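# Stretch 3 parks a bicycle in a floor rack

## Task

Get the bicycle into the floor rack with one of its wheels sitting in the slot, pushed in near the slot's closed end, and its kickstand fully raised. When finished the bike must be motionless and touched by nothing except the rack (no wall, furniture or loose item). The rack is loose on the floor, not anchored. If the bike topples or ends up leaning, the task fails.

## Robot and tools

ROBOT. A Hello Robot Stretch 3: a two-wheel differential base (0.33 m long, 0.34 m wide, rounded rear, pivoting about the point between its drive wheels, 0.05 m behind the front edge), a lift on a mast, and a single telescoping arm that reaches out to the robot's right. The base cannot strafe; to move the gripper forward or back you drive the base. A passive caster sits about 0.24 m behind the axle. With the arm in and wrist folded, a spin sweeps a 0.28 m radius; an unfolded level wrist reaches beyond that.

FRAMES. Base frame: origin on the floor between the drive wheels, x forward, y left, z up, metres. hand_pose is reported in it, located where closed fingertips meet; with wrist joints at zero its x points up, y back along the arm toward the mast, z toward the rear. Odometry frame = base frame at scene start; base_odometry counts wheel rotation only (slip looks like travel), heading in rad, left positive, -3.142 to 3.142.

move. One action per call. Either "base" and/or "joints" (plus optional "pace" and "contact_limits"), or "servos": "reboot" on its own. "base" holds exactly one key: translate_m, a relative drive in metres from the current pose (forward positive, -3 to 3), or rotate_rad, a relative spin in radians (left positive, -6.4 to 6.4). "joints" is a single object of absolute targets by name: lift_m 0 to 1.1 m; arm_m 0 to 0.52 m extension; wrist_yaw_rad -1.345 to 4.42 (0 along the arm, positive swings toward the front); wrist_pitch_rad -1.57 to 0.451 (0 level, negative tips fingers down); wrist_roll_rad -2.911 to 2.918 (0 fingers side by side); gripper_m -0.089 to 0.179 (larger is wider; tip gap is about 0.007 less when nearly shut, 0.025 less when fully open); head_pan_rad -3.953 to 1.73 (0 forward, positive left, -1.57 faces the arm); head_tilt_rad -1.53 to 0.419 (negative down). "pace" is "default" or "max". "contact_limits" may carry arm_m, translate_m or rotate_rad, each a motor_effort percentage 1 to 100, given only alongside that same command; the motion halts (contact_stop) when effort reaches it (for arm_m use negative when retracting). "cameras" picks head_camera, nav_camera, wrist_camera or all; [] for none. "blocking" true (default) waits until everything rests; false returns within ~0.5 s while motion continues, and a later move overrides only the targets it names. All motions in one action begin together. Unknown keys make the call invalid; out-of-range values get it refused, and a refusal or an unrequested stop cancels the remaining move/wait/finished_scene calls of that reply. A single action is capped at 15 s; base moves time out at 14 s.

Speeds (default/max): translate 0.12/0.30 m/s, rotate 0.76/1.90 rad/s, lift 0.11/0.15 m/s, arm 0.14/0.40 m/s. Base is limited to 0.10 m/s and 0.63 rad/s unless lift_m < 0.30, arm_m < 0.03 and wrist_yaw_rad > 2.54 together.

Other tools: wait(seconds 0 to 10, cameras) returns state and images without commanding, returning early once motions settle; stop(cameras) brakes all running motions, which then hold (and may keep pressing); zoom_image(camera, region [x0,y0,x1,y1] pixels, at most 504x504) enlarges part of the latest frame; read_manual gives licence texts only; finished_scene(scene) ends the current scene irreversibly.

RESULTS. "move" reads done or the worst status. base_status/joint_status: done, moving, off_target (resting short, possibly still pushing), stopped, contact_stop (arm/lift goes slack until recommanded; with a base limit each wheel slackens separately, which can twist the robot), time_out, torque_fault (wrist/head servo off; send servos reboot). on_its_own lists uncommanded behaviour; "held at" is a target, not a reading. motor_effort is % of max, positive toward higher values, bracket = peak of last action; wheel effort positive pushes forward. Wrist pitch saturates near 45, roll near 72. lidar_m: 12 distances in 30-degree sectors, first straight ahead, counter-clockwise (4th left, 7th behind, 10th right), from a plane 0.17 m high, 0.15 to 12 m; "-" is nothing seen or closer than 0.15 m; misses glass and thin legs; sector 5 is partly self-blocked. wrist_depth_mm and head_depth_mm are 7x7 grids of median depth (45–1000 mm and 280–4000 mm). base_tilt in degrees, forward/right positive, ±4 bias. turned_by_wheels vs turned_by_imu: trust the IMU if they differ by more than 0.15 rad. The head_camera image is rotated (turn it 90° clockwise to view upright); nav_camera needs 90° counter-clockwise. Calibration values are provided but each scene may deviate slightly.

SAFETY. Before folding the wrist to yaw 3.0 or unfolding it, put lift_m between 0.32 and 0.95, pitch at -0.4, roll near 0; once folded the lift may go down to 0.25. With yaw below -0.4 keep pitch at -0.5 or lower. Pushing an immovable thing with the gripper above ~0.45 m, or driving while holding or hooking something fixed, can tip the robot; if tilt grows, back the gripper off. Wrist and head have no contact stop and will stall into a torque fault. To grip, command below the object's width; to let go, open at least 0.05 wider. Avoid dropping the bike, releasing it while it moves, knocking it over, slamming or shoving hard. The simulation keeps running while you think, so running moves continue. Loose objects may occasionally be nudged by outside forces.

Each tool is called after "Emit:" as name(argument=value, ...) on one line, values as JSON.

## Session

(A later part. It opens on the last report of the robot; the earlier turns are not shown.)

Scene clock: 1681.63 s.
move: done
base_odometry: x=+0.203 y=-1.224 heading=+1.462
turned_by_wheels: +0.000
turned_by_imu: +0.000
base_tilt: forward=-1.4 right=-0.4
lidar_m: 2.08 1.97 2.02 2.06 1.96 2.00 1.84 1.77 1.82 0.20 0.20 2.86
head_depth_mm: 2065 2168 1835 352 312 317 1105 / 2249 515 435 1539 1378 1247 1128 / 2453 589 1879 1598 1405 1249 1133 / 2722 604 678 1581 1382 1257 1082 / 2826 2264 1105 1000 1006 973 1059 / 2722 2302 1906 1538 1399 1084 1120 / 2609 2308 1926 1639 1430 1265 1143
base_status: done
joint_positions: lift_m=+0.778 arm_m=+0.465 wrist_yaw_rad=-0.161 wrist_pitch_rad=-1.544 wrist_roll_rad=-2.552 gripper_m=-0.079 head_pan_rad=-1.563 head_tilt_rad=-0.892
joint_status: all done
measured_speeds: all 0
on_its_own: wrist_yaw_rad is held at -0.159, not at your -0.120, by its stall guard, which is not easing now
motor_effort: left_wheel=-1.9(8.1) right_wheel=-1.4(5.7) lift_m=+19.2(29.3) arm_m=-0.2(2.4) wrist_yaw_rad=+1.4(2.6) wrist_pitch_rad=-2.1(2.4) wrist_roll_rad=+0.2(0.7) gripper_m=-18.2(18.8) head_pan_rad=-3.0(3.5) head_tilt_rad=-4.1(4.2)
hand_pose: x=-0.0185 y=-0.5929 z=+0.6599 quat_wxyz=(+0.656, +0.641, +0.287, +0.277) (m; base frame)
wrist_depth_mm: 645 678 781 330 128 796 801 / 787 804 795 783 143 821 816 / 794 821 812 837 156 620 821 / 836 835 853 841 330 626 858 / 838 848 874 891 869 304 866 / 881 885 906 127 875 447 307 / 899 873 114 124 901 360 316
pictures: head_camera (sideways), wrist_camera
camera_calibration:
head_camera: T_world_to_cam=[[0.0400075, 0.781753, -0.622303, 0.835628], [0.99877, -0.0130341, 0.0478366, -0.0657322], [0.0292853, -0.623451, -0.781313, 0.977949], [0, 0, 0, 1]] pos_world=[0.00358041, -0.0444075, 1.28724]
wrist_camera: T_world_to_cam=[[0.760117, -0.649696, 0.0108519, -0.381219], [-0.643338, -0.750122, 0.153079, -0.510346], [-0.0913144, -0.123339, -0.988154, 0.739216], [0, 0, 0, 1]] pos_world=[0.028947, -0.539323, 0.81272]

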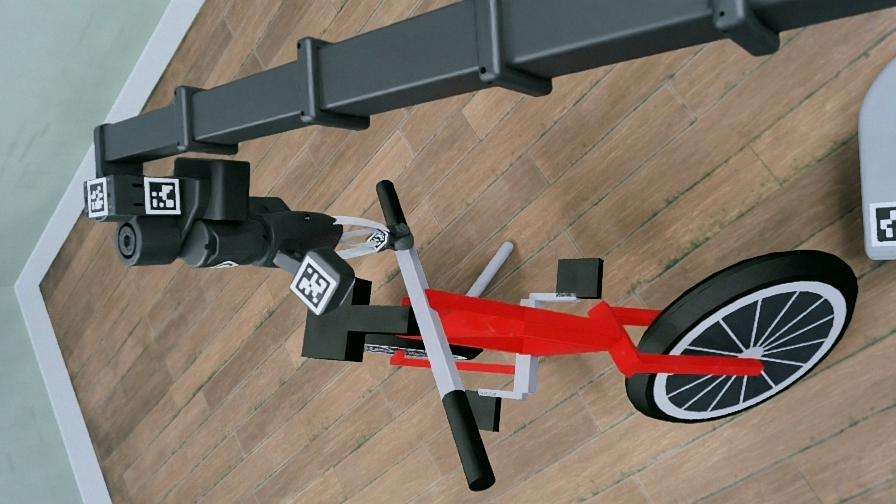

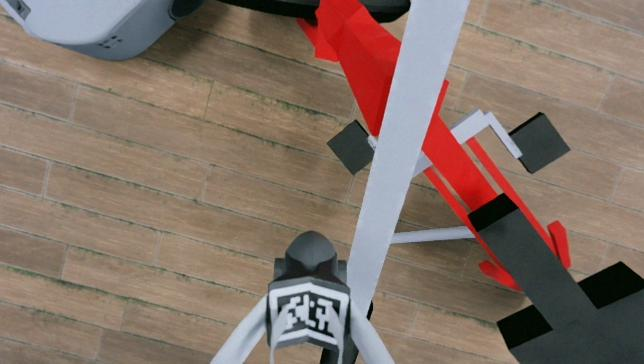

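Emit:
move(joints={"gripper_m": -0.04}, cameras=["head_camera"])

Emit:
move(joints={"gripper_m": 0.03}, cameras=["head_camera", "wrist_camera"])

Scene clock: 1685.07 s.
move: done
base_odometry: x=+0.203 y=-1.224 heading=+1.462
turned_by_wheels: +0.000
turned_by_imu: +0.000
base_tilt: forward=-1.4 right=-0.5
lidar_m: 2.09 1.97 2.03 2.05 1.96 2.00 1.84 1.77 1.82 0.20 0.20 2.85
head_depth_mm: 2053 2157 1830 352 312 317 1108 / 2248 515 435 1538 1381 1252 1125 / 2463 589 1866 1619 1409 1255 1127 / 2756 605 676 1562 1386 1257 1083 / 2812 2280 1104 1005 1009 975 1052 / 2746 2293 1902 1536 1403 1090 1122 / 2597 2300 1914 1625 1430 1266 1146
base_status: not commanded
joint_positions: lift_m=+0.778 arm_m=+0.465 wrist_yaw_rad=-0.161 wrist_pitch_rad=-1.544 wrist_roll_rad=-2.552 gripper_m=-0.040 head_pan_rad=-1.563 head_tilt_rad=-0.892
joint_status: all done
measured_speeds: all 0
on_its_own: wrist_yaw_rad is held at -0.159, not at your -0.120, by its stall guard, which is not easing now
motor_effort: left_wheel=-1.9(2.6) right_wheel=-1.3(1.4) lift_m=+18.5(19.5) arm_m=+3.6(4.2) wrist_yaw_rad=+1.8(2.4) wrist_pitch_rad=-2.1(2.3) wrist_roll_rad=+0.2(0.6) gripper_m=-7.3(72.1) head_pan_rad=-2.8(3.6) head_tilt_rad=-3.9(4.5)
hand_pose: x=-0.0185 y=-0.5929 z=+0.6599 quat_wxyz=(+0.656, +0.641, +0.287, +0.277) (m; base frame)
wrist_depth_mm: 628 677 775 328 128 794 813 / 795 793 798 792 142 811 815 / 826 818 807 818 156 621 866 / 804 807 824 820 335 625 837 / 854 874 871 192 857 307 890 / 885 871 127 129 910 453 309 / 919 895 121 128 909 362 314
pictures: head_camera (sideways)
camera_calibration:
head_camera: T_world_to_cam=[[0.0400073, 0.781753, -0.622303, 0.835628], [0.99877, -0.0130338, 0.0478366, -0.0657322], [0.0292854, -0.623452, -0.781313, 0.977949], [0, 0, 0, 1]] pos_world=[0.00358042, -0.0444075, 1.28724]

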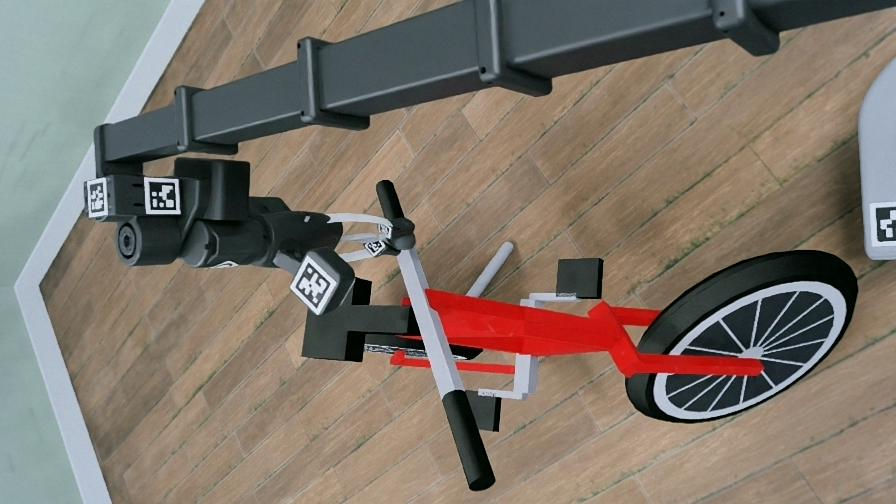

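Scene clock: 1686.30 s.
move: done
base_odometry: x=+0.203 y=-1.224 heading=+1.462
turned_by_wheels: +0.000
turned_by_imu: +0.000
base_tilt: forward=-1.4 right=-0.5
lidar_m: 2.08 1.97 2.02 2.06 1.96 2.00 1.84 1.77 1.82 0.20 0.20 2.85
head_depth_mm: 2049 2178 1808 352 312 316 1104 / 2257 517 435 1547 1383 1246 1125 / 2444 586 1877 1581 1411 1256 1125 / 2723 606 678 1558 1388 1257 1085 / 2778 2271 1103 996 1007 973 1059 / 2719 2292 1902 1530 1401 1089 1123 / 2607 2313 1917 1636 1426 1271 1139
base_status: not commanded
joint_positions: lift_m=+0.778 arm_m=+0.465 wrist_yaw_rad=-0.161 wrist_pitch_rad=-1.544 wrist_roll_rad=-2.552 gripper_m=+0.030 head_pan_rad=-1.563 head_tilt_rad=-0.892
joint_status: all done
measured_speeds: all 0
on_its_own: wrist_yaw_rad is held at -0.159, not at your -0.120, by its stall guard, which is not easing now
motor_effort: left_wheel=-2.1(2.9) right_wheel=-1.2(1.5) lift_m=+19.1(19.7) arm_m=+4.6(5.9) wrist_yaw_rad=+1.5(3.1) wrist_pitch_rad=-2.1(2.4) wrist_roll_rad=+0.3(0.8) gripper_m=+0.9(78.8) head_pan_rad=-2.9(3.5) head_tilt_rad=-4.0(4.3)
hand_pose: x=-0.0185 y=-0.5928 z=+0.6599 quat_wxyz=(+0.656, +0.641, +0.287, +0.277) (m; base frame)
wrist_depth_mm: 629 681 804 328 128 818 800 / 804 806 788 806 143 818 830 / 814 839 828 832 156 603 832 / 829 844 845 834 329 636 862 / 836 867 853 866 866 302 876 / 872 876 126 145 870 443 308 / 887 917 129 897 123 356 315
pictures: head_camera (sideways), wrist_camera
camera_calibration:
head_camera: T_world_to_cam=[[0.0400074, 0.781753, -0.622303, 0.835628], [0.99877, -0.013034, 0.0478366, -0.0657322], [0.0292854, -0.623452, -0.781313, 0.977949], [0, 0, 0, 1]] pos_world=[0.00358041, -0.0444075, 1.28724]
wrist_camera: T_world_to_cam=[[0.760117, -0.649697, 0.0107546, -0.38113], [-0.643342, -0.750151, 0.152921, -0.510219], [-0.0912848, -0.123157, -0.98818, 0.739352], [0, 0, 0, 1]] pos_world=[0.0289501, -0.539304, 0.812734]

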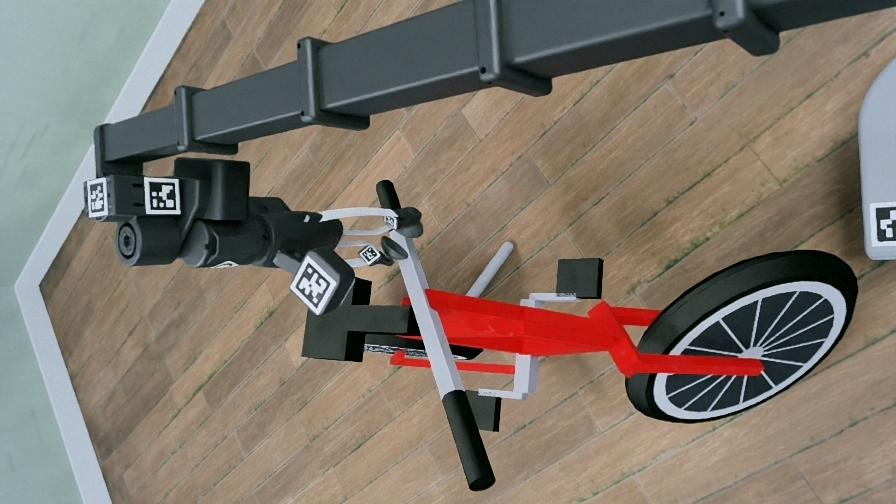

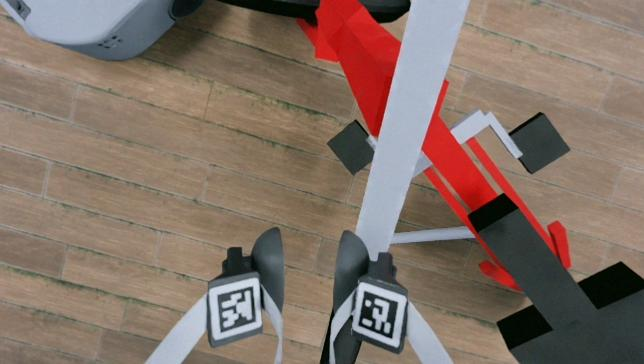

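Emit:
move(joints={"lift_m": 0.86}, cameras=["head_camera"])

Emit:
move(joints={"lift_m": 0.94, "head_tilt_rad": -0.6}, cameras=["head_camera", "nav_camera", "wrist_camera"])

Scene clock: 1692.33 s.
move: done
base_odometry: x=+0.203 y=-1.224 heading=+1.462
turned_by_wheels: +0.000
turned_by_imu: +0.000
base_tilt: forward=-1.3 right=-0.5
lidar_m: 2.08 1.97 2.02 2.05 1.96 2.00 1.84 1.77 1.81 0.20 0.20 2.86
head_depth_mm: 2033 347 305 1513 1403 1242 1119 / 437 389 1819 1601 1403 1250 1126 / 521 2071 1831 1622 1402 1253 1126 / 534 584 1102 1583 1391 1252 1088 / 2840 2310 1109 1001 1011 973 1056 / 2730 2324 1917 1535 1402 1092 1118 / 2606 2295 1897 1648 1427 1263 1142
base_status: not commanded
joint_positions: lift_m=+0.860 arm_m=+0.465 wrist_yaw_rad=-0.161 wrist_pitch_rad=-1.545 wrist_roll_rad=-2.552 gripper_m=+0.030 head_pan_rad=-1.563 head_tilt_rad=-0.892
joint_status: all done
measured_speeds: all 0
on_its_own: wrist_yaw_rad is held at -0.159, not at your -0.120, by its stall guard, which is not easing now
motor_effort: left_wheel=-2.0(2.7) right_wheel=-1.3(1.5) lift_m=+33.8(37.8) arm_m=+11.4(11.4) wrist_yaw_rad=+1.8(2.6) wrist_pitch_rad=-2.0(2.3) wrist_roll_rad=+0.5(0.6) gripper_m=+0.8(1.1) head_pan_rad=-2.9(3.5) head_tilt_rad=-4.0(4.3)
hand_pose: x=-0.0185 y=-0.5927 z=+0.7419 quat_wxyz=(+0.656, +0.641, +0.287, +0.277) (m; base frame)
wrist_depth_mm: 762 695 862 472 891 877 853 / 862 854 893 883 864 886 903 / 896 940 910 915 405 900 910 / 888 940 933 955 721 938 934 / 958 964 933 944 970 408 940 / 985 953 127 146 977 396 398 / 990 999 128 - 123 424 981
pictures: head_camera (sideways)
camera_calibration:
head_camera: T_world_to_cam=[[0.0400075, 0.781753, -0.622303, 0.835628], [0.99877, -0.0130341, 0.0478366, -0.0657322], [0.0292853, -0.623451, -0.781313, 0.977949], [0, 0, 0, 1]] pos_world=[0.00358041, -0.0444075, 1.28724]

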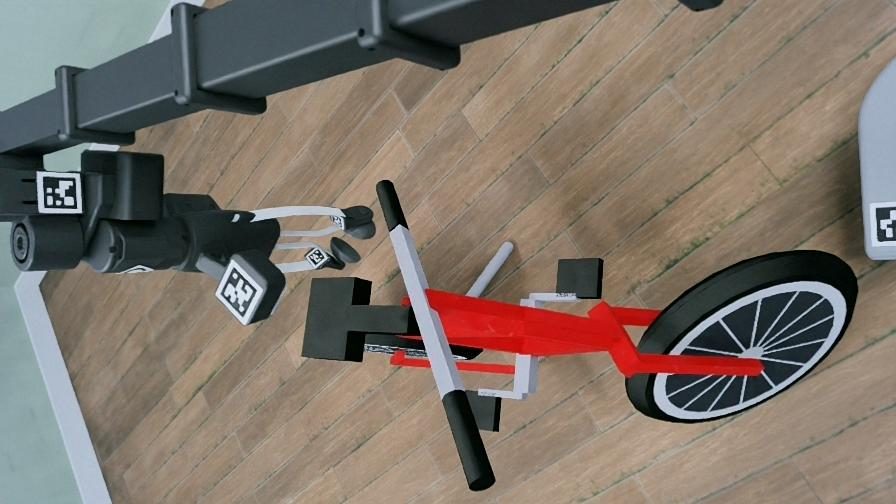

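Scene clock: 1693.90 s.
move: done
base_odometry: x=+0.203 y=-1.224 heading=+1.462
turned_by_wheels: +0.000
turned_by_imu: +0.000
base_tilt: forward=-1.3 right=-0.5
lidar_m: 2.08 1.97 2.02 2.06 1.96 2.00 1.84 1.77 1.81 0.20 0.20 2.85
head_depth_mm: 1926 2071 314 2015 1726 1441 1234 / 2134 451 2550 2169 1724 1444 1236 / 2401 545 588 2201 1729 1458 1248 / 2691 2792 579 711 1701 1414 1192 / 2750 3045 2959 2147 1125 809 882 / 2608 2858 2968 2224 1765 1245 1251 / 2475 2664 2848 2240 1780 1436 1264
base_status: not commanded
joint_positions: lift_m=+0.940 arm_m=+0.465 wrist_yaw_rad=-0.161 wrist_pitch_rad=-1.545 wrist_roll_rad=-2.552 gripper_m=+0.030 head_pan_rad=-1.563 head_tilt_rad=-0.606
joint_status: all done
measured_speeds: all 0
on_its_own: wrist_yaw_rad is held at -0.159, not at your -0.120, by its stall guard, which is not easing now
motor_effort: left_wheel=-2.1(2.7) right_wheel=-1.3(1.5) lift_m=+33.7(37.4) arm_m=+13.2(13.7) wrist_yaw_rad=+1.3(2.6) wrist_pitch_rad=-1.9(2.4) wrist_roll_rad=+0.7(0.7) gripper_m=+0.5(1.0) head_pan_rad=-2.8(3.8) head_tilt_rad=+2.8(3.3)
hand_pose: x=-0.0185 y=-0.5927 z=+0.8219 quat_wxyz=(+0.656, +0.641, +0.287, +0.277) (m; base frame)
wrist_depth_mm: 947 789 884 569 953 948 967 / 976 950 964 703 957 972 - / 987 959 960 1000 788 - - / - - - - 822 - - / - - - - - 470 - / - - 127 144 512 484 - / - - 128 - 123 - -
pictures: head_camera (sideways), nav_camera (sideways), wrist_camera
camera_calibration:
head_camera: T_world_to_cam=[[0.041695, 0.574827, -0.817212, 1.08964], [0.998653, 0.00129285, 0.0518618, -0.0709904], [0.0308681, -0.818274, -0.573999, 0.708293], [0, 0, 0, 1]] pos_world=[0.00359873, -0.046683, 1.3007]
nav_camera: T_world_to_cam=[[0.00879321, -0.57375, 0.818983, -1.02236], [-0.998067, -0.0554264, -0.0281138, 0.0952477], [0.0615236, -0.817153, -0.573128, 0.701661], [0, 0, 0, 1]] pos_world=[0.0608847, -0.0079345, 1.24211]
wrist_camera: T_world_to_cam=[[0.760115, -0.649704, 0.0104529, -0.382551], [-0.643357, -0.750237, 0.152432, -0.534516], [-0.0911932, -0.122591, -0.988259, 0.899864], [0, 0, 0, 1]] pos_world=[0.0289598, -0.539245, 0.974774]

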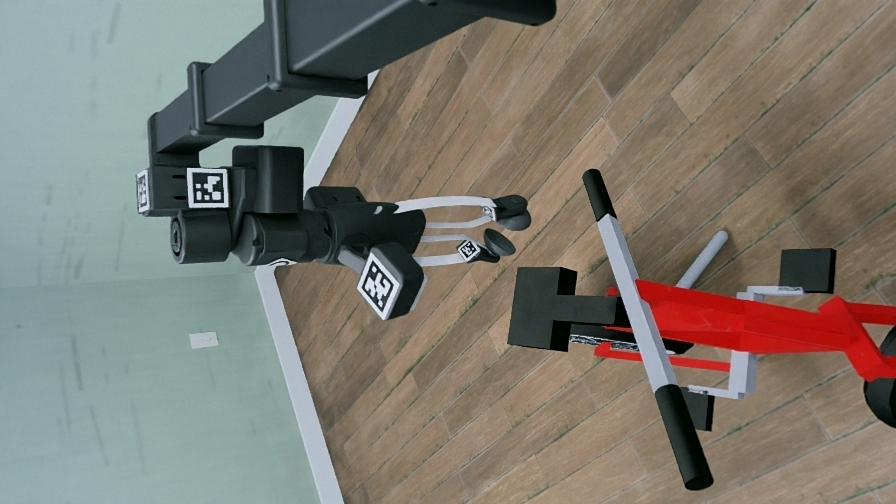

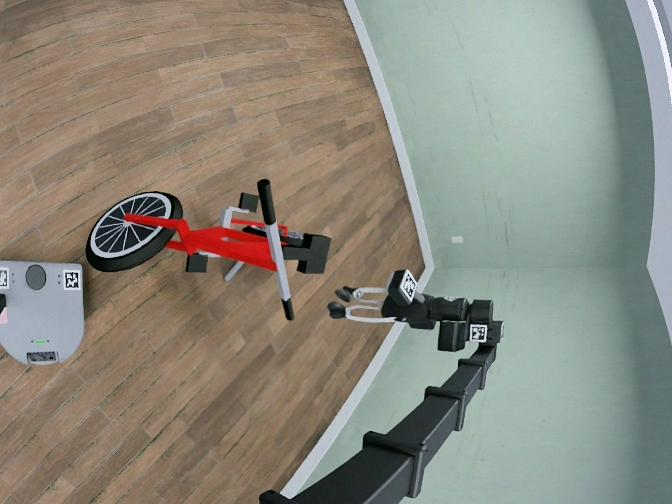

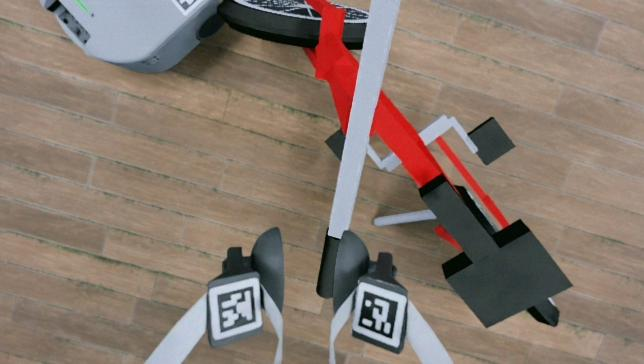

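Emit:
move(joints={"arm_m": 0.1, "head_pan_rad": 1.57, "head_tilt_rad": -0.9}, cameras=["head_camera", "nav_camera"])

Emit:
move(base={"translate_m": -0.38}, joints={"wrist_roll_rad": 0.0, "wrist_yaw_rad": 0.0, "gripper_m": 0.0}, cameras=["head_camera", "nav_camera"])

Scene clock: 1715.67 s.
move: done
base_odometry: x=+0.203 y=-1.224 heading=+1.462
turned_by_wheels: +0.000
turned_by_imu: +0.000
base_tilt: forward=-1.4 right=-0.4
lidar_m: 2.08 1.97 2.02 2.06 1.95 2.00 1.84 1.77 1.81 0.20 0.20 2.86
head_depth_mm: 2247 2229 1858 1616 1402 1247 1122 / 2471 2280 1872 1605 1378 1178 1110 / 2432 2273 1884 1610 1347 1255 1135 / 2272 2270 1884 1616 1416 1258 1137 / 2104 2245 1910 1615 1415 1267 529 / 1971 2182 1921 1651 1416 310 961 / 1860 2059 - - - - 1137
base_status: not commanded
joint_positions: lift_m=+0.940 arm_m=+0.100 wrist_yaw_rad=-0.160 wrist_pitch_rad=-1.546 wrist_roll_rad=-2.552 gripper_m=+0.030 head_pan_rad=+1.562 head_tilt_rad=-0.889
joint_status: all done
measured_speeds: all 0
on_its_own: wrist_yaw_rad is held at -0.159, not at your -0.120, by its stall guard, which is not easing now
motor_effort: left_wheel=-2.1(2.8) right_wheel=-1.2(1.5) lift_m=+30.4(34.3) arm_m=-15.4(20.8) wrist_yaw_rad=+0.8(2.5) wrist_pitch_rad=-1.9(2.2) wrist_roll_rad=+0.4(0.7) gripper_m=+0.2(1.1) head_pan_rad=+4.0(7.7) head_tilt_rad=-5.6(7.6)
hand_pose: x=-0.0184 y=-0.2275 z=+0.8219 quat_wxyz=(+0.655, +0.641, +0.287, +0.277) (m; base frame)
wrist_depth_mm: 954 936 949 933 978 940 976 / 957 935 822 942 949 990 989 / 954 998 824 810 867 968 - / 1000 976 - - 732 - - / - - - - - - - / - - 126 145 - 762 - / - - 129 - 123 - 389
pictures: head_camera (sideways), nav_camera (sideways)
camera_calibration:
head_camera: T_world_to_cam=[[-0.0532633, -0.779156, -0.624563, 0.839141], [-0.998406, 0.029857, 0.0478977, -0.0536291], [-0.0186722, 0.626119, -0.779504, 0.975889], [0, 0, 0, 1]] pos_world=[0.00937387, 0.0444005, 1.28738]
nav_camera: T_world_to_cam=[[0.00276866, 0.779457, 0.62645, -0.771398], [0.998778, 0.0287538, -0.0401909, 0.0987774], [-0.0493399, 0.625796, -0.778425, 0.969361], [0, 0, 0, 1]] pos_world=[-0.0486928, -0.00819132, 1.24179]

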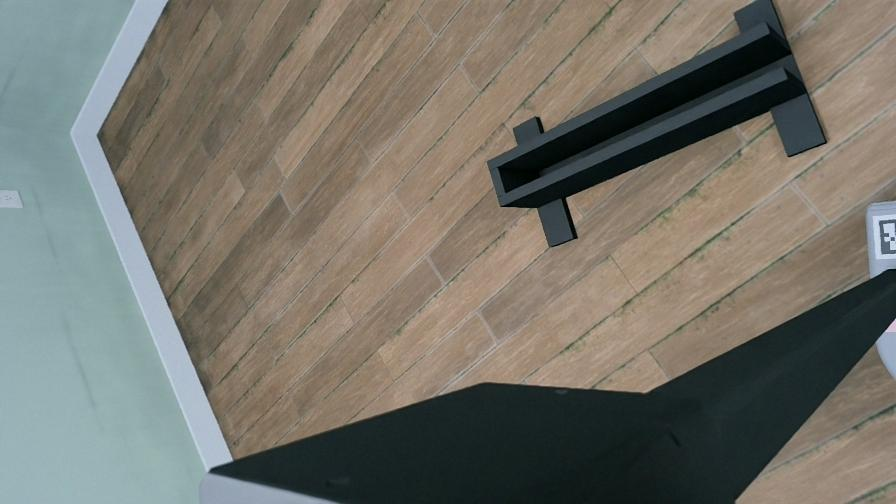

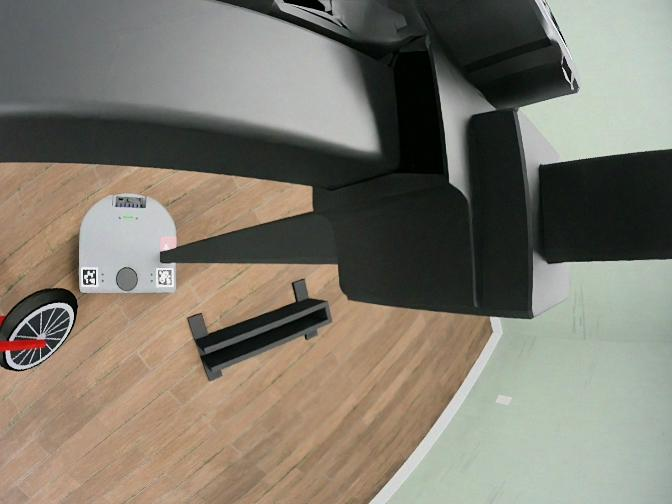

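Scene clock: 1720.57 s.
move: done
base_odometry: x=+0.161 y=-1.602 heading=+1.462
turned_by_wheels: +0.000
turned_by_imu: -0.001
base_tilt: forward=-1.3 right=-0.5
lidar_m: 2.41 2.29 2.34 1.84 1.75 1.78 1.52 1.45 1.49 1.95 0.72 0.47
head_depth_mm: 2534 2227 1875 1598 1397 1244 1123 / 2369 2247 1872 1611 1413 1246 1128 / 2191 2255 1874 1615 1410 1262 1124 / 2024 2226 1882 1617 1427 1255 1131 / 1879 2125 1907 1622 1429 1256 527 / 1760 2000 1918 1672 1426 310 957 / 1652 1849 - - - - 1139
base_status: done
joint_positions: lift_m=+0.940 arm_m=+0.100 wrist_yaw_rad=-0.001 wrist_pitch_rad=-1.549 wrist_roll_rad=-0.005 gripper_m=+0.000 head_pan_rad=+1.562 head_tilt_rad=-0.889
joint_status: all done
measured_speeds: all 0
motor_effort: left_wheel=-1.7(7.7) right_wheel=-1.5(5.5) lift_m=+25.1(30.7) arm_m=-11.2(15.6) wrist_yaw_rad=+0.4(3.4) wrist_pitch_rad=-1.1(2.0) wrist_roll_rad=+1.4(2.3) gripper_m=-1.2(78.6) head_pan_rad=+3.7(5.1) head_tilt_rad=-5.0(5.7)
hand_pose: x=-0.0216 y=-0.2265 z=+0.8220 quat_wxyz=(+0.506, +0.495, -0.504, -0.494) (m; base frame)
wrist_depth_mm: 930 937 962 954 936 974 958 / 972 970 986 971 986 971 987 / - 995 989 - - - - / 994 993 - - - - - / - - - 851 - - - / - - 125 130 - - - / - - 122 640 - - -
pictures: head_camera (sideways), nav_camera (sideways)
camera_calibration:
head_camera: T_world_to_cam=[[-0.0532635, -0.779156, -0.624563, 0.839142], [-0.998406, 0.0298572, 0.0478977, -0.0536291], [-0.0186721, 0.626119, -0.779504, 0.975889], [0, 0, 0, 1]] pos_world=[0.00937388, 0.0444005, 1.28738]
nav_camera: T_world_to_cam=[[0.00276884, 0.779456, 0.62645, -0.771398], [0.998778, 0.0287536, -0.0401909, 0.0987774], [-0.0493397, 0.625796, -0.778425, 0.96936], [0, 0, 0, 1]] pos_world=[-0.0486928, -0.00819129, 1.24179]

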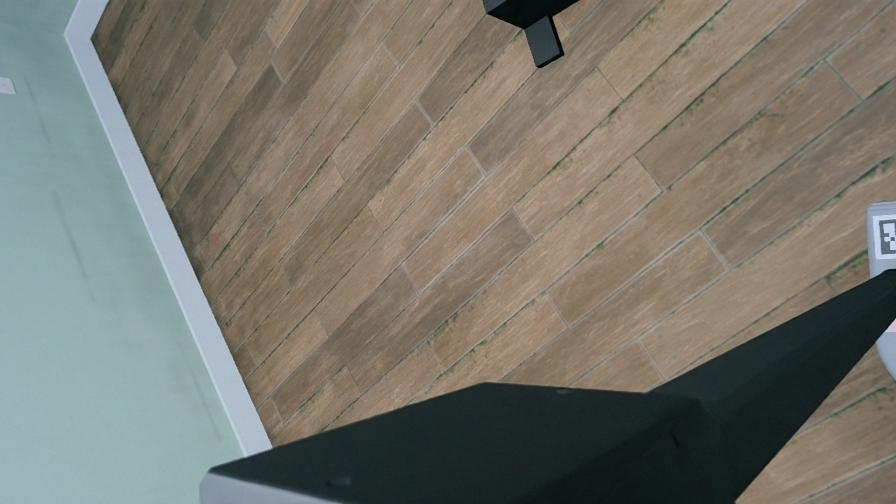

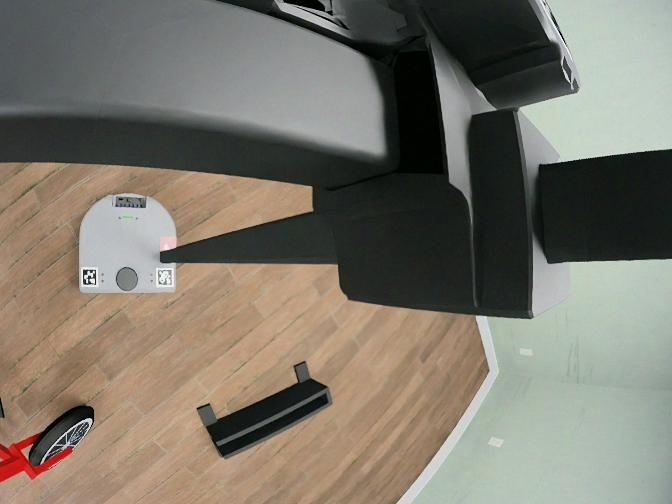

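Emit:
move(base={"translate_m": 0.04}, cameras=[])

Emit:
move(base={"rotate_rad": 1.59}, joints={"head_pan_rad": -1.57, "head_tilt_rad": -0.75}, cameras=["head_camera", "nav_camera"])

Scene clock: 1737.10 s.
move: done
base_odometry: x=+0.166 y=-1.562 heading=+1.462
turned_by_wheels: +0.000
turned_by_imu: +0.000
base_tilt: forward=-1.3 right=-0.4
lidar_m: 2.38 2.25 2.31 1.87 1.77 1.81 1.55 1.49 1.52 2.01 0.69 0.43
head_depth_mm: 2504 2272 1857 1598 1369 1245 1119 / 2398 2246 1871 1598 1403 1249 1121 / 2217 2286 1891 1618 1409 1252 1125 / 2041 2203 1899 1636 1419 1256 1133 / 1935 2130 1894 1631 1431 1256 528 / 1781 2012 1917 1671 1427 310 957 / 1659 1869 - - - - 1146
base_status: done
joint_positions: lift_m=+0.940 arm_m=+0.100 wrist_yaw_rad=-0.001 wrist_pitch_rad=-1.549 wrist_roll_rad=-0.005 gripper_m=+0.000 head_pan_rad=+1.562 head_tilt_rad=-0.889
joint_status: not commanded
measured_speeds: all 0
motor_effort: left_wheel=-0.3(5.8) right_wheel=+2.4(6.4) lift_m=+21.8(23.6) arm_m=-7.1(10.3) wrist_yaw_rad=+0.9(2.3) wrist_pitch_rad=-1.3(1.6) wrist_roll_rad=+1.7(1.8) gripper_m=-0.3(1.8) head_pan_rad=+4.0(4.5) head_tilt_rad=-5.0(5.6)
hand_pose: x=-0.0216 y=-0.2265 z=+0.8220 quat_wxyz=(+0.506, +0.495, -0.504, -0.494) (m; base frame)
wrist_depth_mm: 933 933 925 939 954 989 994 / 965 964 994 976 980 970 989 / 954 - 979 - - - 980 / - - - 992 - 999 - / - - - 885 - - - / - - 126 130 - - - / - - 123 644 - - -
pictures: none
No camera images: "cameras" was empty.

Scene clock: 1740.73 s.
move: done
base_odometry: x=+0.166 y=-1.562 heading=+3.051
turned_by_wheels: +1.590
turned_by_imu: +1.561
base_tilt: forward=-1.3 right=-0.4
lidar_m: 1.86 1.77 1.81 1.55 1.49 1.53 2.02 0.69 0.43 2.37 2.26 2.32
head_depth_mm: 3044 3003 - - 1486 1149 1125 / 2777 3039 - - 1455 1289 1132 / 2615 2797 2478 - 286 420 1144 / 2442 2706 2335 1841 1453 1279 1173 / 2300 2568 2268 1861 1549 1344 1180 / 2170 2419 2306 1858 1555 1256 1179 / 2044 2250 2302 1860 1568 1235 1182
base_status: done
joint_positions: lift_m=+0.940 arm_m=+0.100 wrist_yaw_rad=-0.001 wrist_pitch_rad=-1.549 wrist_roll_rad=-0.005 gripper_m=+0.000 head_pan_rad=-1.562 head_tilt_rad=-0.754
joint_status: all done
measured_speeds: all 0
motor_effort: left_wheel=-3.7(8.9) right_wheel=+4.3(7.9) lift_m=+18.6(22.1) arm_m=-11.2(11.6) wrist_yaw_rad=+0.4(2.2) wrist_pitch_rad=-1.4(1.6) wrist_roll_rad=+1.4(1.8) gripper_m=-1.3(2.1) head_pan_rad=-3.8(8.1) head_tilt_rad=+2.3(4.0)
hand_pose: x=-0.0216 y=-0.2264 z=+0.8220 quat_wxyz=(+0.506, +0.495, -0.504, -0.494) (m; base frame)
wrist_depth_mm: - 953 935 951 952 681 574 / 976 989 979 969 984 984 796 / 983 - 986 973 - - - / - - - 992 - - - / - - - 860 - - - / - - 125 130 - - - / - - 122 642 - - -
pictures: head_camera (sideways), nav_camera (sideways)
camera_calibration:
head_camera: T_world_to_cam=[[0.0402665, 0.689064, -0.723581, 0.967599], [0.998719, -0.00555533, 0.0502873, -0.0689312], [0.0306315, -0.724679, -0.688406, 0.857117], [0, 0, 0, 1]] pos_world=[0.00362635, -0.0459861, 1.29365]
nav_camera: T_world_to_cam=[[0.0102234, -0.688219, 0.725431, -0.900424], [-0.998068, -0.0514874, -0.0347808, 0.103921], [0.0612874, -0.723674, -0.687416, 0.850331], [0, 0, 0, 1]] pos_world=[0.0608114, 0.00102389, 1.24134]

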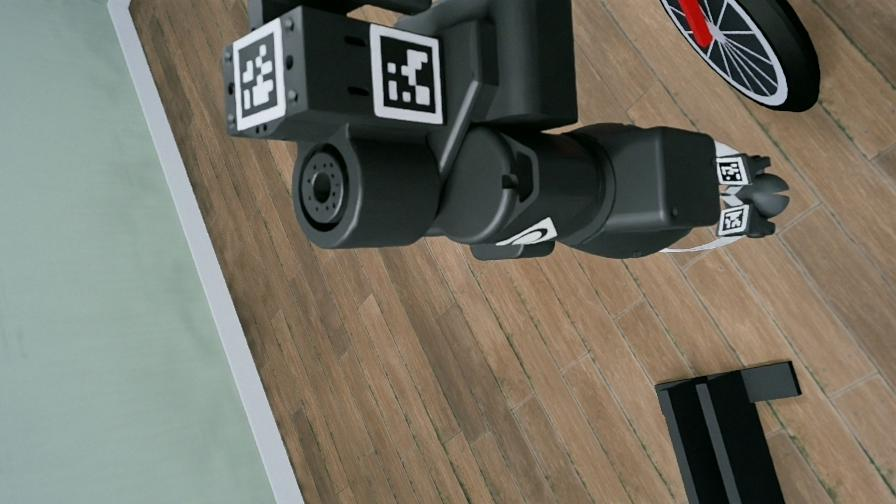

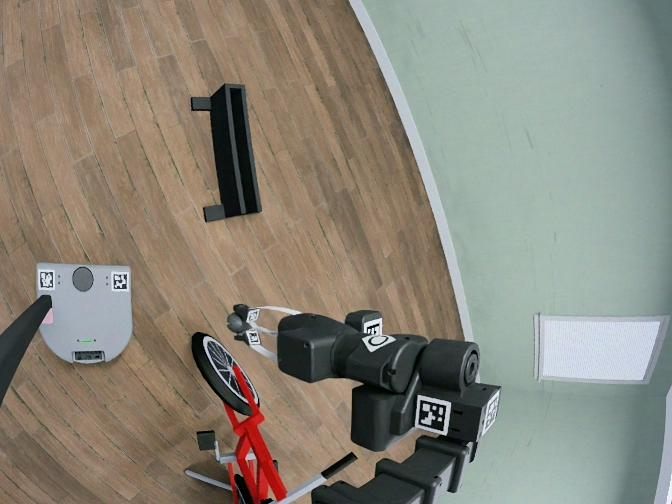

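Emit:
move(joints={"head_pan_rad": -2.2, "head_tilt_rad": -0.7}, cameras=["head_camera", "nav_camera"])

Emit:
move(joints={"head_pan_rad": -0.9, "head_tilt_rad": -0.7}, cameras=["head_camera", "nav_camera"])

Scene clock: 1745.93 s.
move: done
base_odometry: x=+0.166 y=-1.562 heading=+3.051
turned_by_wheels: +0.000
turned_by_imu: +0.000
base_tilt: forward=-1.3 right=-0.5
lidar_m: 1.86 1.77 1.82 1.55 1.49 1.53 2.03 0.69 0.43 2.38 2.26 2.31
head_depth_mm: 2554 2832 2383 1850 - - - / 2603 2905 2450 2019 - - 1163 / 2729 2974 2425 2068 - 1285 1191 / 2786 3034 2475 - - 1121 1131 / 2886 3163 2578 - 1546 1377 1190 / 3002 3274 2712 - - 1374 414 / 3086 3314 2752 - - - 395
base_status: not commanded
joint_positions: lift_m=+0.940 arm_m=+0.100 wrist_yaw_rad=-0.001 wrist_pitch_rad=-1.549 wrist_roll_rad=-0.005 gripper_m=+0.000 head_pan_rad=-2.192 head_tilt_rad=-0.705
joint_status: all done
measured_speeds: all 0
motor_effort: left_wheel=-3.9(4.4) right_wheel=+4.5(4.6) lift_m=+18.6(19.2) arm_m=-15.2(15.8) wrist_yaw_rad=+1.8(2.3) wrist_pitch_rad=-1.3(1.4) wrist_roll_rad=+1.5(1.8) gripper_m=-0.7(2.0) head_pan_rad=-3.9(7.4) head_tilt_rad=+2.4(3.6)
hand_pose: x=-0.0216 y=-0.2264 z=+0.8220 quat_wxyz=(+0.506, +0.495, -0.504, -0.494) (m; base frame)
wrist_depth_mm: - 935 968 974 952 693 571 / 942 966 968 946 966 987 819 / 972 - - 962 994 997 - / - 994 - 993 979 - - / - - - 862 - - - / - - 126 130 - - - / - - 122 658 - - -
pictures: head_camera (sideways), nav_camera (sideways)
camera_calibration:
head_camera: T_world_to_cam=[[0.417164, 0.503537, -0.756587, 1.00832], [0.805319, -0.590649, 0.0509352, -0.0685981], [-0.42123, -0.630543, -0.651906, 0.812398], [0, 0, 0, 1]] pos_world=[-0.0231848, -0.0359913, 1.29598]
nav_camera: T_world_to_cam=[[-0.375809, -0.532516, 0.758416, -0.941059], [-0.837904, 0.544841, -0.0326408, 0.10016], [-0.395834, -0.647746, -0.650953, 0.805692], [0, 0, 0, 1]] pos_world=[0.049187, -0.0338165, 1.24145]

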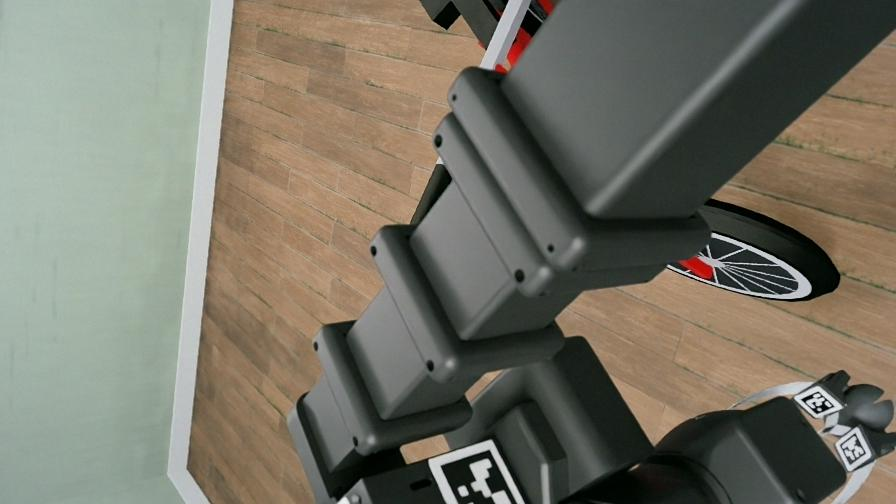

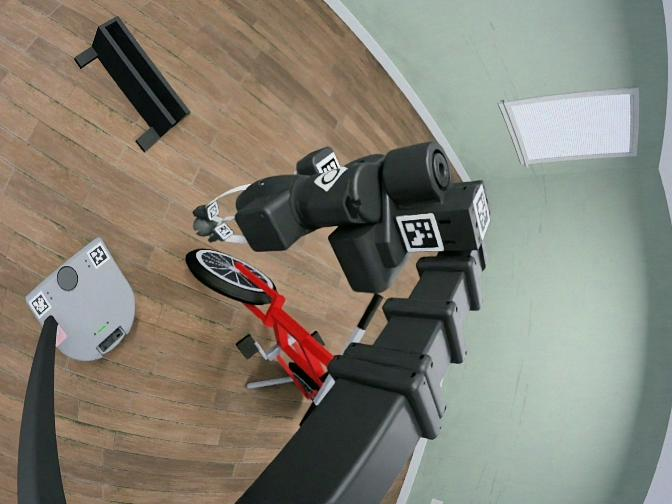

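Scene clock: 1747.10 s.
move: done
base_odometry: x=+0.166 y=-1.562 heading=+3.051
turned_by_wheels: +0.000
turned_by_imu: +0.000
base_tilt: forward=-1.3 right=-0.4
lidar_m: 1.85 1.77 1.81 1.55 1.49 1.52 2.03 0.69 0.43 2.38 2.25 2.31
head_depth_mm: 1953 2213 2401 1893 1572 1354 1181 / 1964 2213 2367 1937 1595 1345 1185 / 1974 2229 2404 1917 1593 1260 1193 / 1963 2268 2417 1925 1604 1292 1197 / 2005 2257 2402 1946 1616 1320 1197 / 2000 2239 2433 1945 1618 1357 1204 / 2021 2282 2435 1970 1620 1391 1215
base_status: not commanded
joint_positions: lift_m=+0.940 arm_m=+0.100 wrist_yaw_rad=-0.001 wrist_pitch_rad=-1.549 wrist_roll_rad=-0.005 gripper_m=+0.000 head_pan_rad=-0.908 head_tilt_rad=-0.705
joint_status: all done
measured_speeds: all 0
motor_effort: left_wheel=-4.0(4.5) right_wheel=+4.4(4.6) lift_m=+19.0(19.3) arm_m=-14.2(15.7) wrist_yaw_rad=+1.7(2.3) wrist_pitch_rad=-1.4(1.4) wrist_roll_rad=+1.6(1.8) gripper_m=-0.9(2.1) head_pan_rad=+4.3(6.9) head_tilt_rad=+2.6(3.2)
hand_pose: x=-0.0216 y=-0.2264 z=+0.8220 quat_wxyz=(+0.506, +0.495, -0.504, -0.494) (m; base frame)
wrist_depth_mm: - 996 957 958 956 680 588 / 957 988 969 960 960 989 825 / 965 977 986 998 976 - 988 / 954 - - - - - - / - - - 858 - - - / - - 126 131 - - - / - - 122 641 - - -
pictures: head_camera (sideways), nav_camera (sideways)
camera_calibration:
head_camera: T_world_to_cam=[[-0.364546, 0.542709, -0.756686, 1.01321], [0.794714, 0.604842, 0.050937, -0.0685358], [0.48532, -0.58278, -0.651792, 0.806719], [0, 0, 0, 1]] pos_world=[0.0323133, -0.0382874, 1.29599]
nav_camera: T_world_to_cam=[[0.40406, -0.511265, 0.758514, -0.945944], [-0.760025, -0.649074, -0.0326341, 0.0996767], [0.509016, -0.563304, -0.650839, 0.800024], [0, 0, 0, 1]] pos_world=[0.0507496, 0.0317254, 1.24145]

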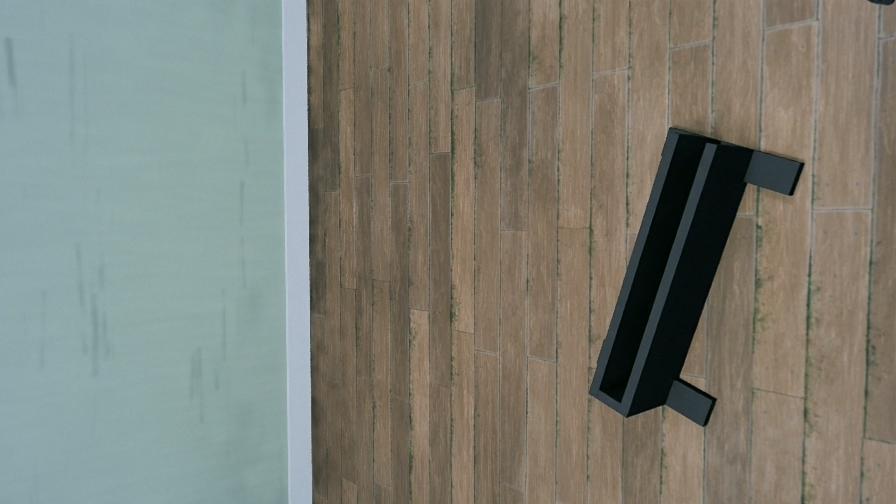

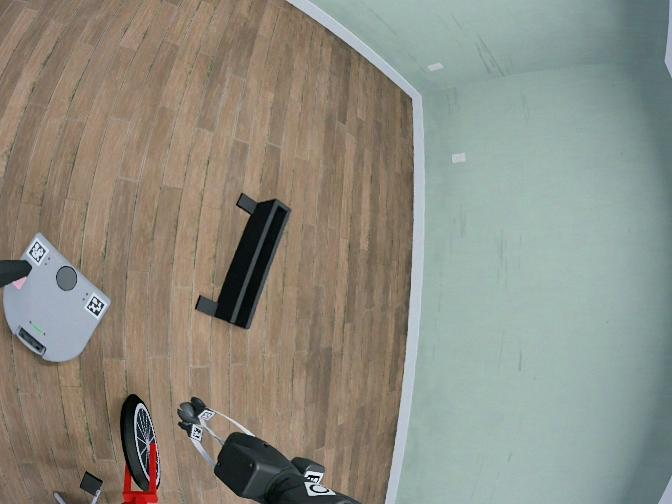

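Emit:
move(base={"translate_m": 0.56}, joints={"head_pan_rad": -1.57, "head_tilt_rad": -0.8, "gripper_m": 0.179, "wrist_roll_rad": 0.28}, cameras=[])

Emit:
move(joints={"arm_m": 0.435, "lift_m": 0.5}, cameras=["head_camera", "wrist_camera"])

Scene clock: 1766.87 s.
move: done
base_odometry: x=-0.392 y=-1.512 heading=+3.051
turned_by_wheels: +0.000
turned_by_imu: +0.003
base_tilt: forward=-1.4 right=-0.5
lidar_m: 1.37 1.30 1.34 1.77 1.79 1.84 2.44 0.85 2.91 2.05 1.95 1.94
head_depth_mm: 2653 2796 - - 1451 1277 1147 / 2454 2702 - - 1434 1239 1153 / 2269 2528 - - 291 1188 1156 / 2115 2446 2158 1767 357 1194 1164 / 2008 2266 2149 1788 1517 1154 1163 / 1877 2097 2186 1797 1514 1321 1164 / 1783 1979 2121 1805 1524 1324 1177
base_status: done
joint_positions: lift_m=+0.940 arm_m=+0.100 wrist_yaw_rad=-0.001 wrist_pitch_rad=-1.549 wrist_roll_rad=+0.275 gripper_m=+0.179 head_pan_rad=-1.562 head_tilt_rad=-0.789
joint_status: all done
measured_speeds: all 0
motor_effort: left_wheel=-0.9(4.4) right_wheel=+3.9(7.4) lift_m=+19.5(19.8) arm_m=-14.0(15.5) wrist_yaw_rad=+0.3(2.9) wrist_pitch_rad=-1.3(1.5) wrist_roll_rad=+1.7(2.5) gripper_m=+0.1(84.4) head_pan_rad=-2.8(4.6) head_tilt_rad=-4.6(6.6)
hand_pose: x=-0.0216 y=-0.2263 z=+0.8220 quat_wxyz=(+0.431, +0.422, -0.570, -0.558) (m; base frame)
wrist_depth_mm: 919 962 959 932 946 968 958 / 962 973 980 971 - 995 990 / 975 999 965 980 975 989 994 / 979 - - - - - - / - - - 878 875 - - / 132 - - 889 903 136 - / 118 - - - - 120 112
pictures: none
No camera images: "cameras" was empty.

Scene clock: 1771.70 s.
move: done
base_odometry: x=-0.392 y=-1.512 heading=+3.051
turned_by_wheels: +0.000
turned_by_imu: +0.000
base_tilt: forward=-1.4 right=-0.4
lidar_m: 1.37 1.30 1.33 1.77 1.79 1.84 2.43 0.85 2.91 2.06 1.96 1.94
head_depth_mm: 2687 2669 2114 1744 1497 1290 1126 / 2475 2624 2110 1758 1404 594 523 / 2284 2515 2163 792 968 1234 1152 / 2143 2417 2140 1768 1442 1208 1161 / 2010 2254 2151 1769 1505 1200 1162 / 1888 2101 2181 1785 1514 1328 1168 / 1776 1972 2134 1810 1521 1322 1166
base_status: not commanded
joint_positions: lift_m=+0.500 arm_m=+0.435 wrist_yaw_rad=-0.001 wrist_pitch_rad=-1.550 wrist_roll_rad=+0.276 gripper_m=+0.179 head_pan_rad=-1.562 head_tilt_rad=-0.790
joint_status: all done
measured_speeds: all 0
motor_effort: left_wheel=-1.3(1.6) right_wheel=+3.9(4.1) lift_m=+18.6(22.7) arm_m=+15.2(24.8) wrist_yaw_rad=+0.2(2.5) wrist_pitch_rad=-1.1(1.3) wrist_roll_rad=+1.0(1.8) gripper_m=+0.4(1.2) head_pan_rad=-2.7(4.2) head_tilt_rad=-4.2(5.2)
hand_pose: x=-0.0216 y=-0.5611 z=+0.3820 quat_wxyz=(+0.430, +0.421, -0.570, -0.559) (m; base frame)
wrist_depth_mm: 513 509 520 519 529 521 525 / 522 520 532 531 518 535 526 / 531 538 542 533 534 546 550 / 540 545 545 552 552 541 561 / 549 527 549 561 554 561 576 / 132 399 581 582 578 137 587 / 118 583 576 588 584 120 112
pictures: head_camera (sideways), wrist_camera
camera_calibration:
head_camera: T_world_to_cam=[[0.0400987, 0.714475, -0.698511, 0.934929], [0.998735, -0.00742325, 0.0497404, -0.068217], [0.0303531, -0.699622, -0.713868, 0.890236], [0, 0, 0, 1]] pos_world=[0.0036198, -0.0456612, 1.29196]
wrist_camera: T_world_to_cam=[[-0.972611, 0.232366, -0.00578375, 0.108639], [0.2303, 0.966735, 0.111288, 0.552199], [0.0314509, 0.106908, -0.993771, 0.602245], [0, 0, 0, 1]] pos_world=[-0.0404498, -0.623459, 0.537669]

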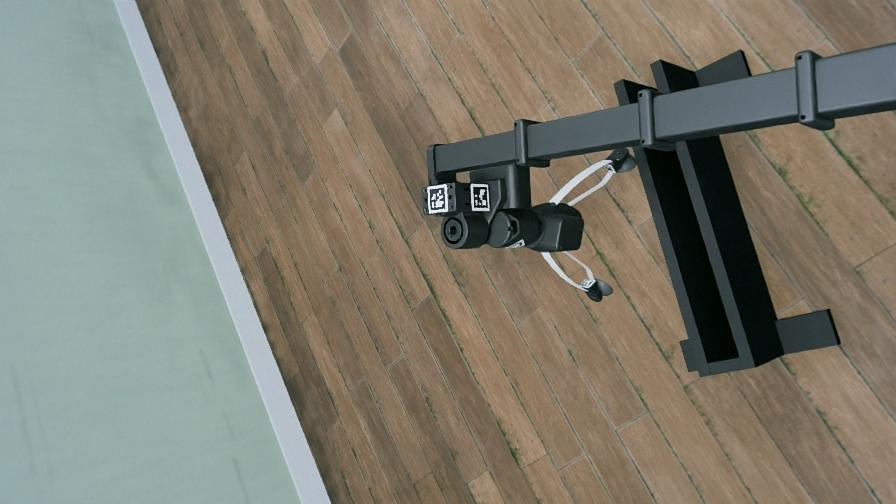

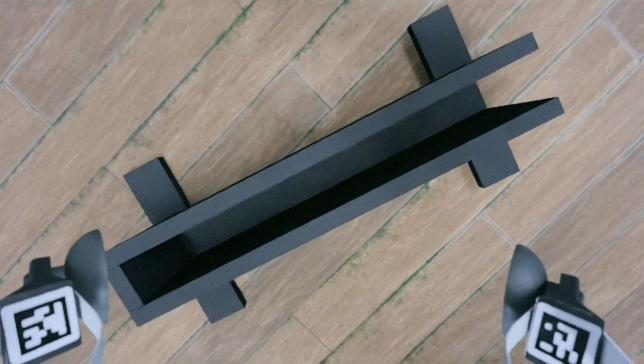

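Emit:
move(base={"translate_m": -0.022}, joints={"wrist_roll_rad": 1.37, "arm_m": 0.446, "lift_m": 0.4}, cameras=["wrist_camera"])

Scene clock: 1784.60 s.
move: done
base_odometry: x=-0.370 y=-1.513 heading=+3.051
turned_by_wheels: +0.000
turned_by_imu: +0.000
base_tilt: forward=-1.3 right=-0.4
lidar_m: 1.39 1.32 1.35 1.79 1.78 1.82 2.42 0.83 2.93 2.07 1.97 1.97
head_depth_mm: 2668 2679 2113 1739 1477 1297 1147 / 2498 2643 2110 1762 1489 714 605 / 2297 2523 2146 1769 871 1229 1153 / 2151 2443 2152 1762 1411 1228 1156 / 2011 2257 2154 1784 1517 1194 1162 / 1889 2118 2186 1779 1520 1319 1164 / 1798 1987 2117 1784 1527 1327 1172
base_status: done
joint_positions: lift_m=+0.400 arm_m=+0.446 wrist_yaw_rad=-0.001 wrist_pitch_rad=-1.550 wrist_roll_rad=+1.365 gripper_m=+0.179 head_pan_rad=-1.562 head_tilt_rad=-0.790
joint_status: all done
measured_speeds: all 0
motor_effort: left_wheel=-3.3(7.9) right_wheel=-0.6(4.3) lift_m=+19.0(21.5) arm_m=+13.8(21.1) wrist_yaw_rad=+1.7(2.1) wrist_pitch_rad=-1.1(1.3) wrist_roll_rad=+1.5(2.5) gripper_m=+1.3(1.3) head_pan_rad=-3.2(4.2) head_tilt_rad=-4.5(5.1)
hand_pose: x=-0.0216 y=-0.5719 z=+0.2820 quat_wxyz=(+0.073, +0.071, -0.710, -0.696) (m; base frame)
wrist_depth_mm: 413 420 425 409 422 424 419 / 427 427 431 408 432 432 432 / 429 426 434 421 439 441 446 / 438 443 445 425 448 448 446 / 452 452 453 432 460 454 460 / 128 463 469 438 461 137 432 / 118 471 482 457 473 119 112
pictures: wrist_camera
camera_calibration:
wrist_camera: T_world_to_cam=[[-0.245344, 0.969209, -0.0209906, 0.55199], [0.961156, 0.246016, 0.125118, 0.173405], [0.12643, 0.0105218, -0.99192, 0.450413], [0, 0, 0, 1]] pos_world=[-0.0881872, -0.582393, 0.436664]

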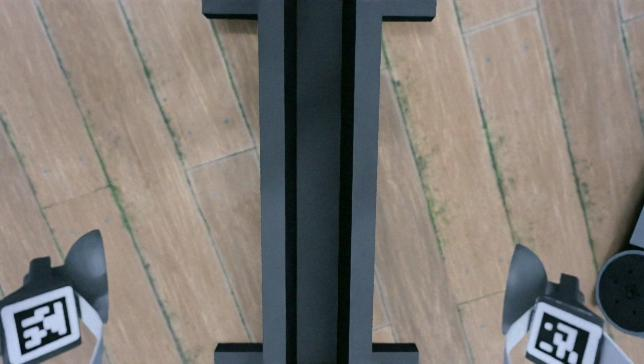

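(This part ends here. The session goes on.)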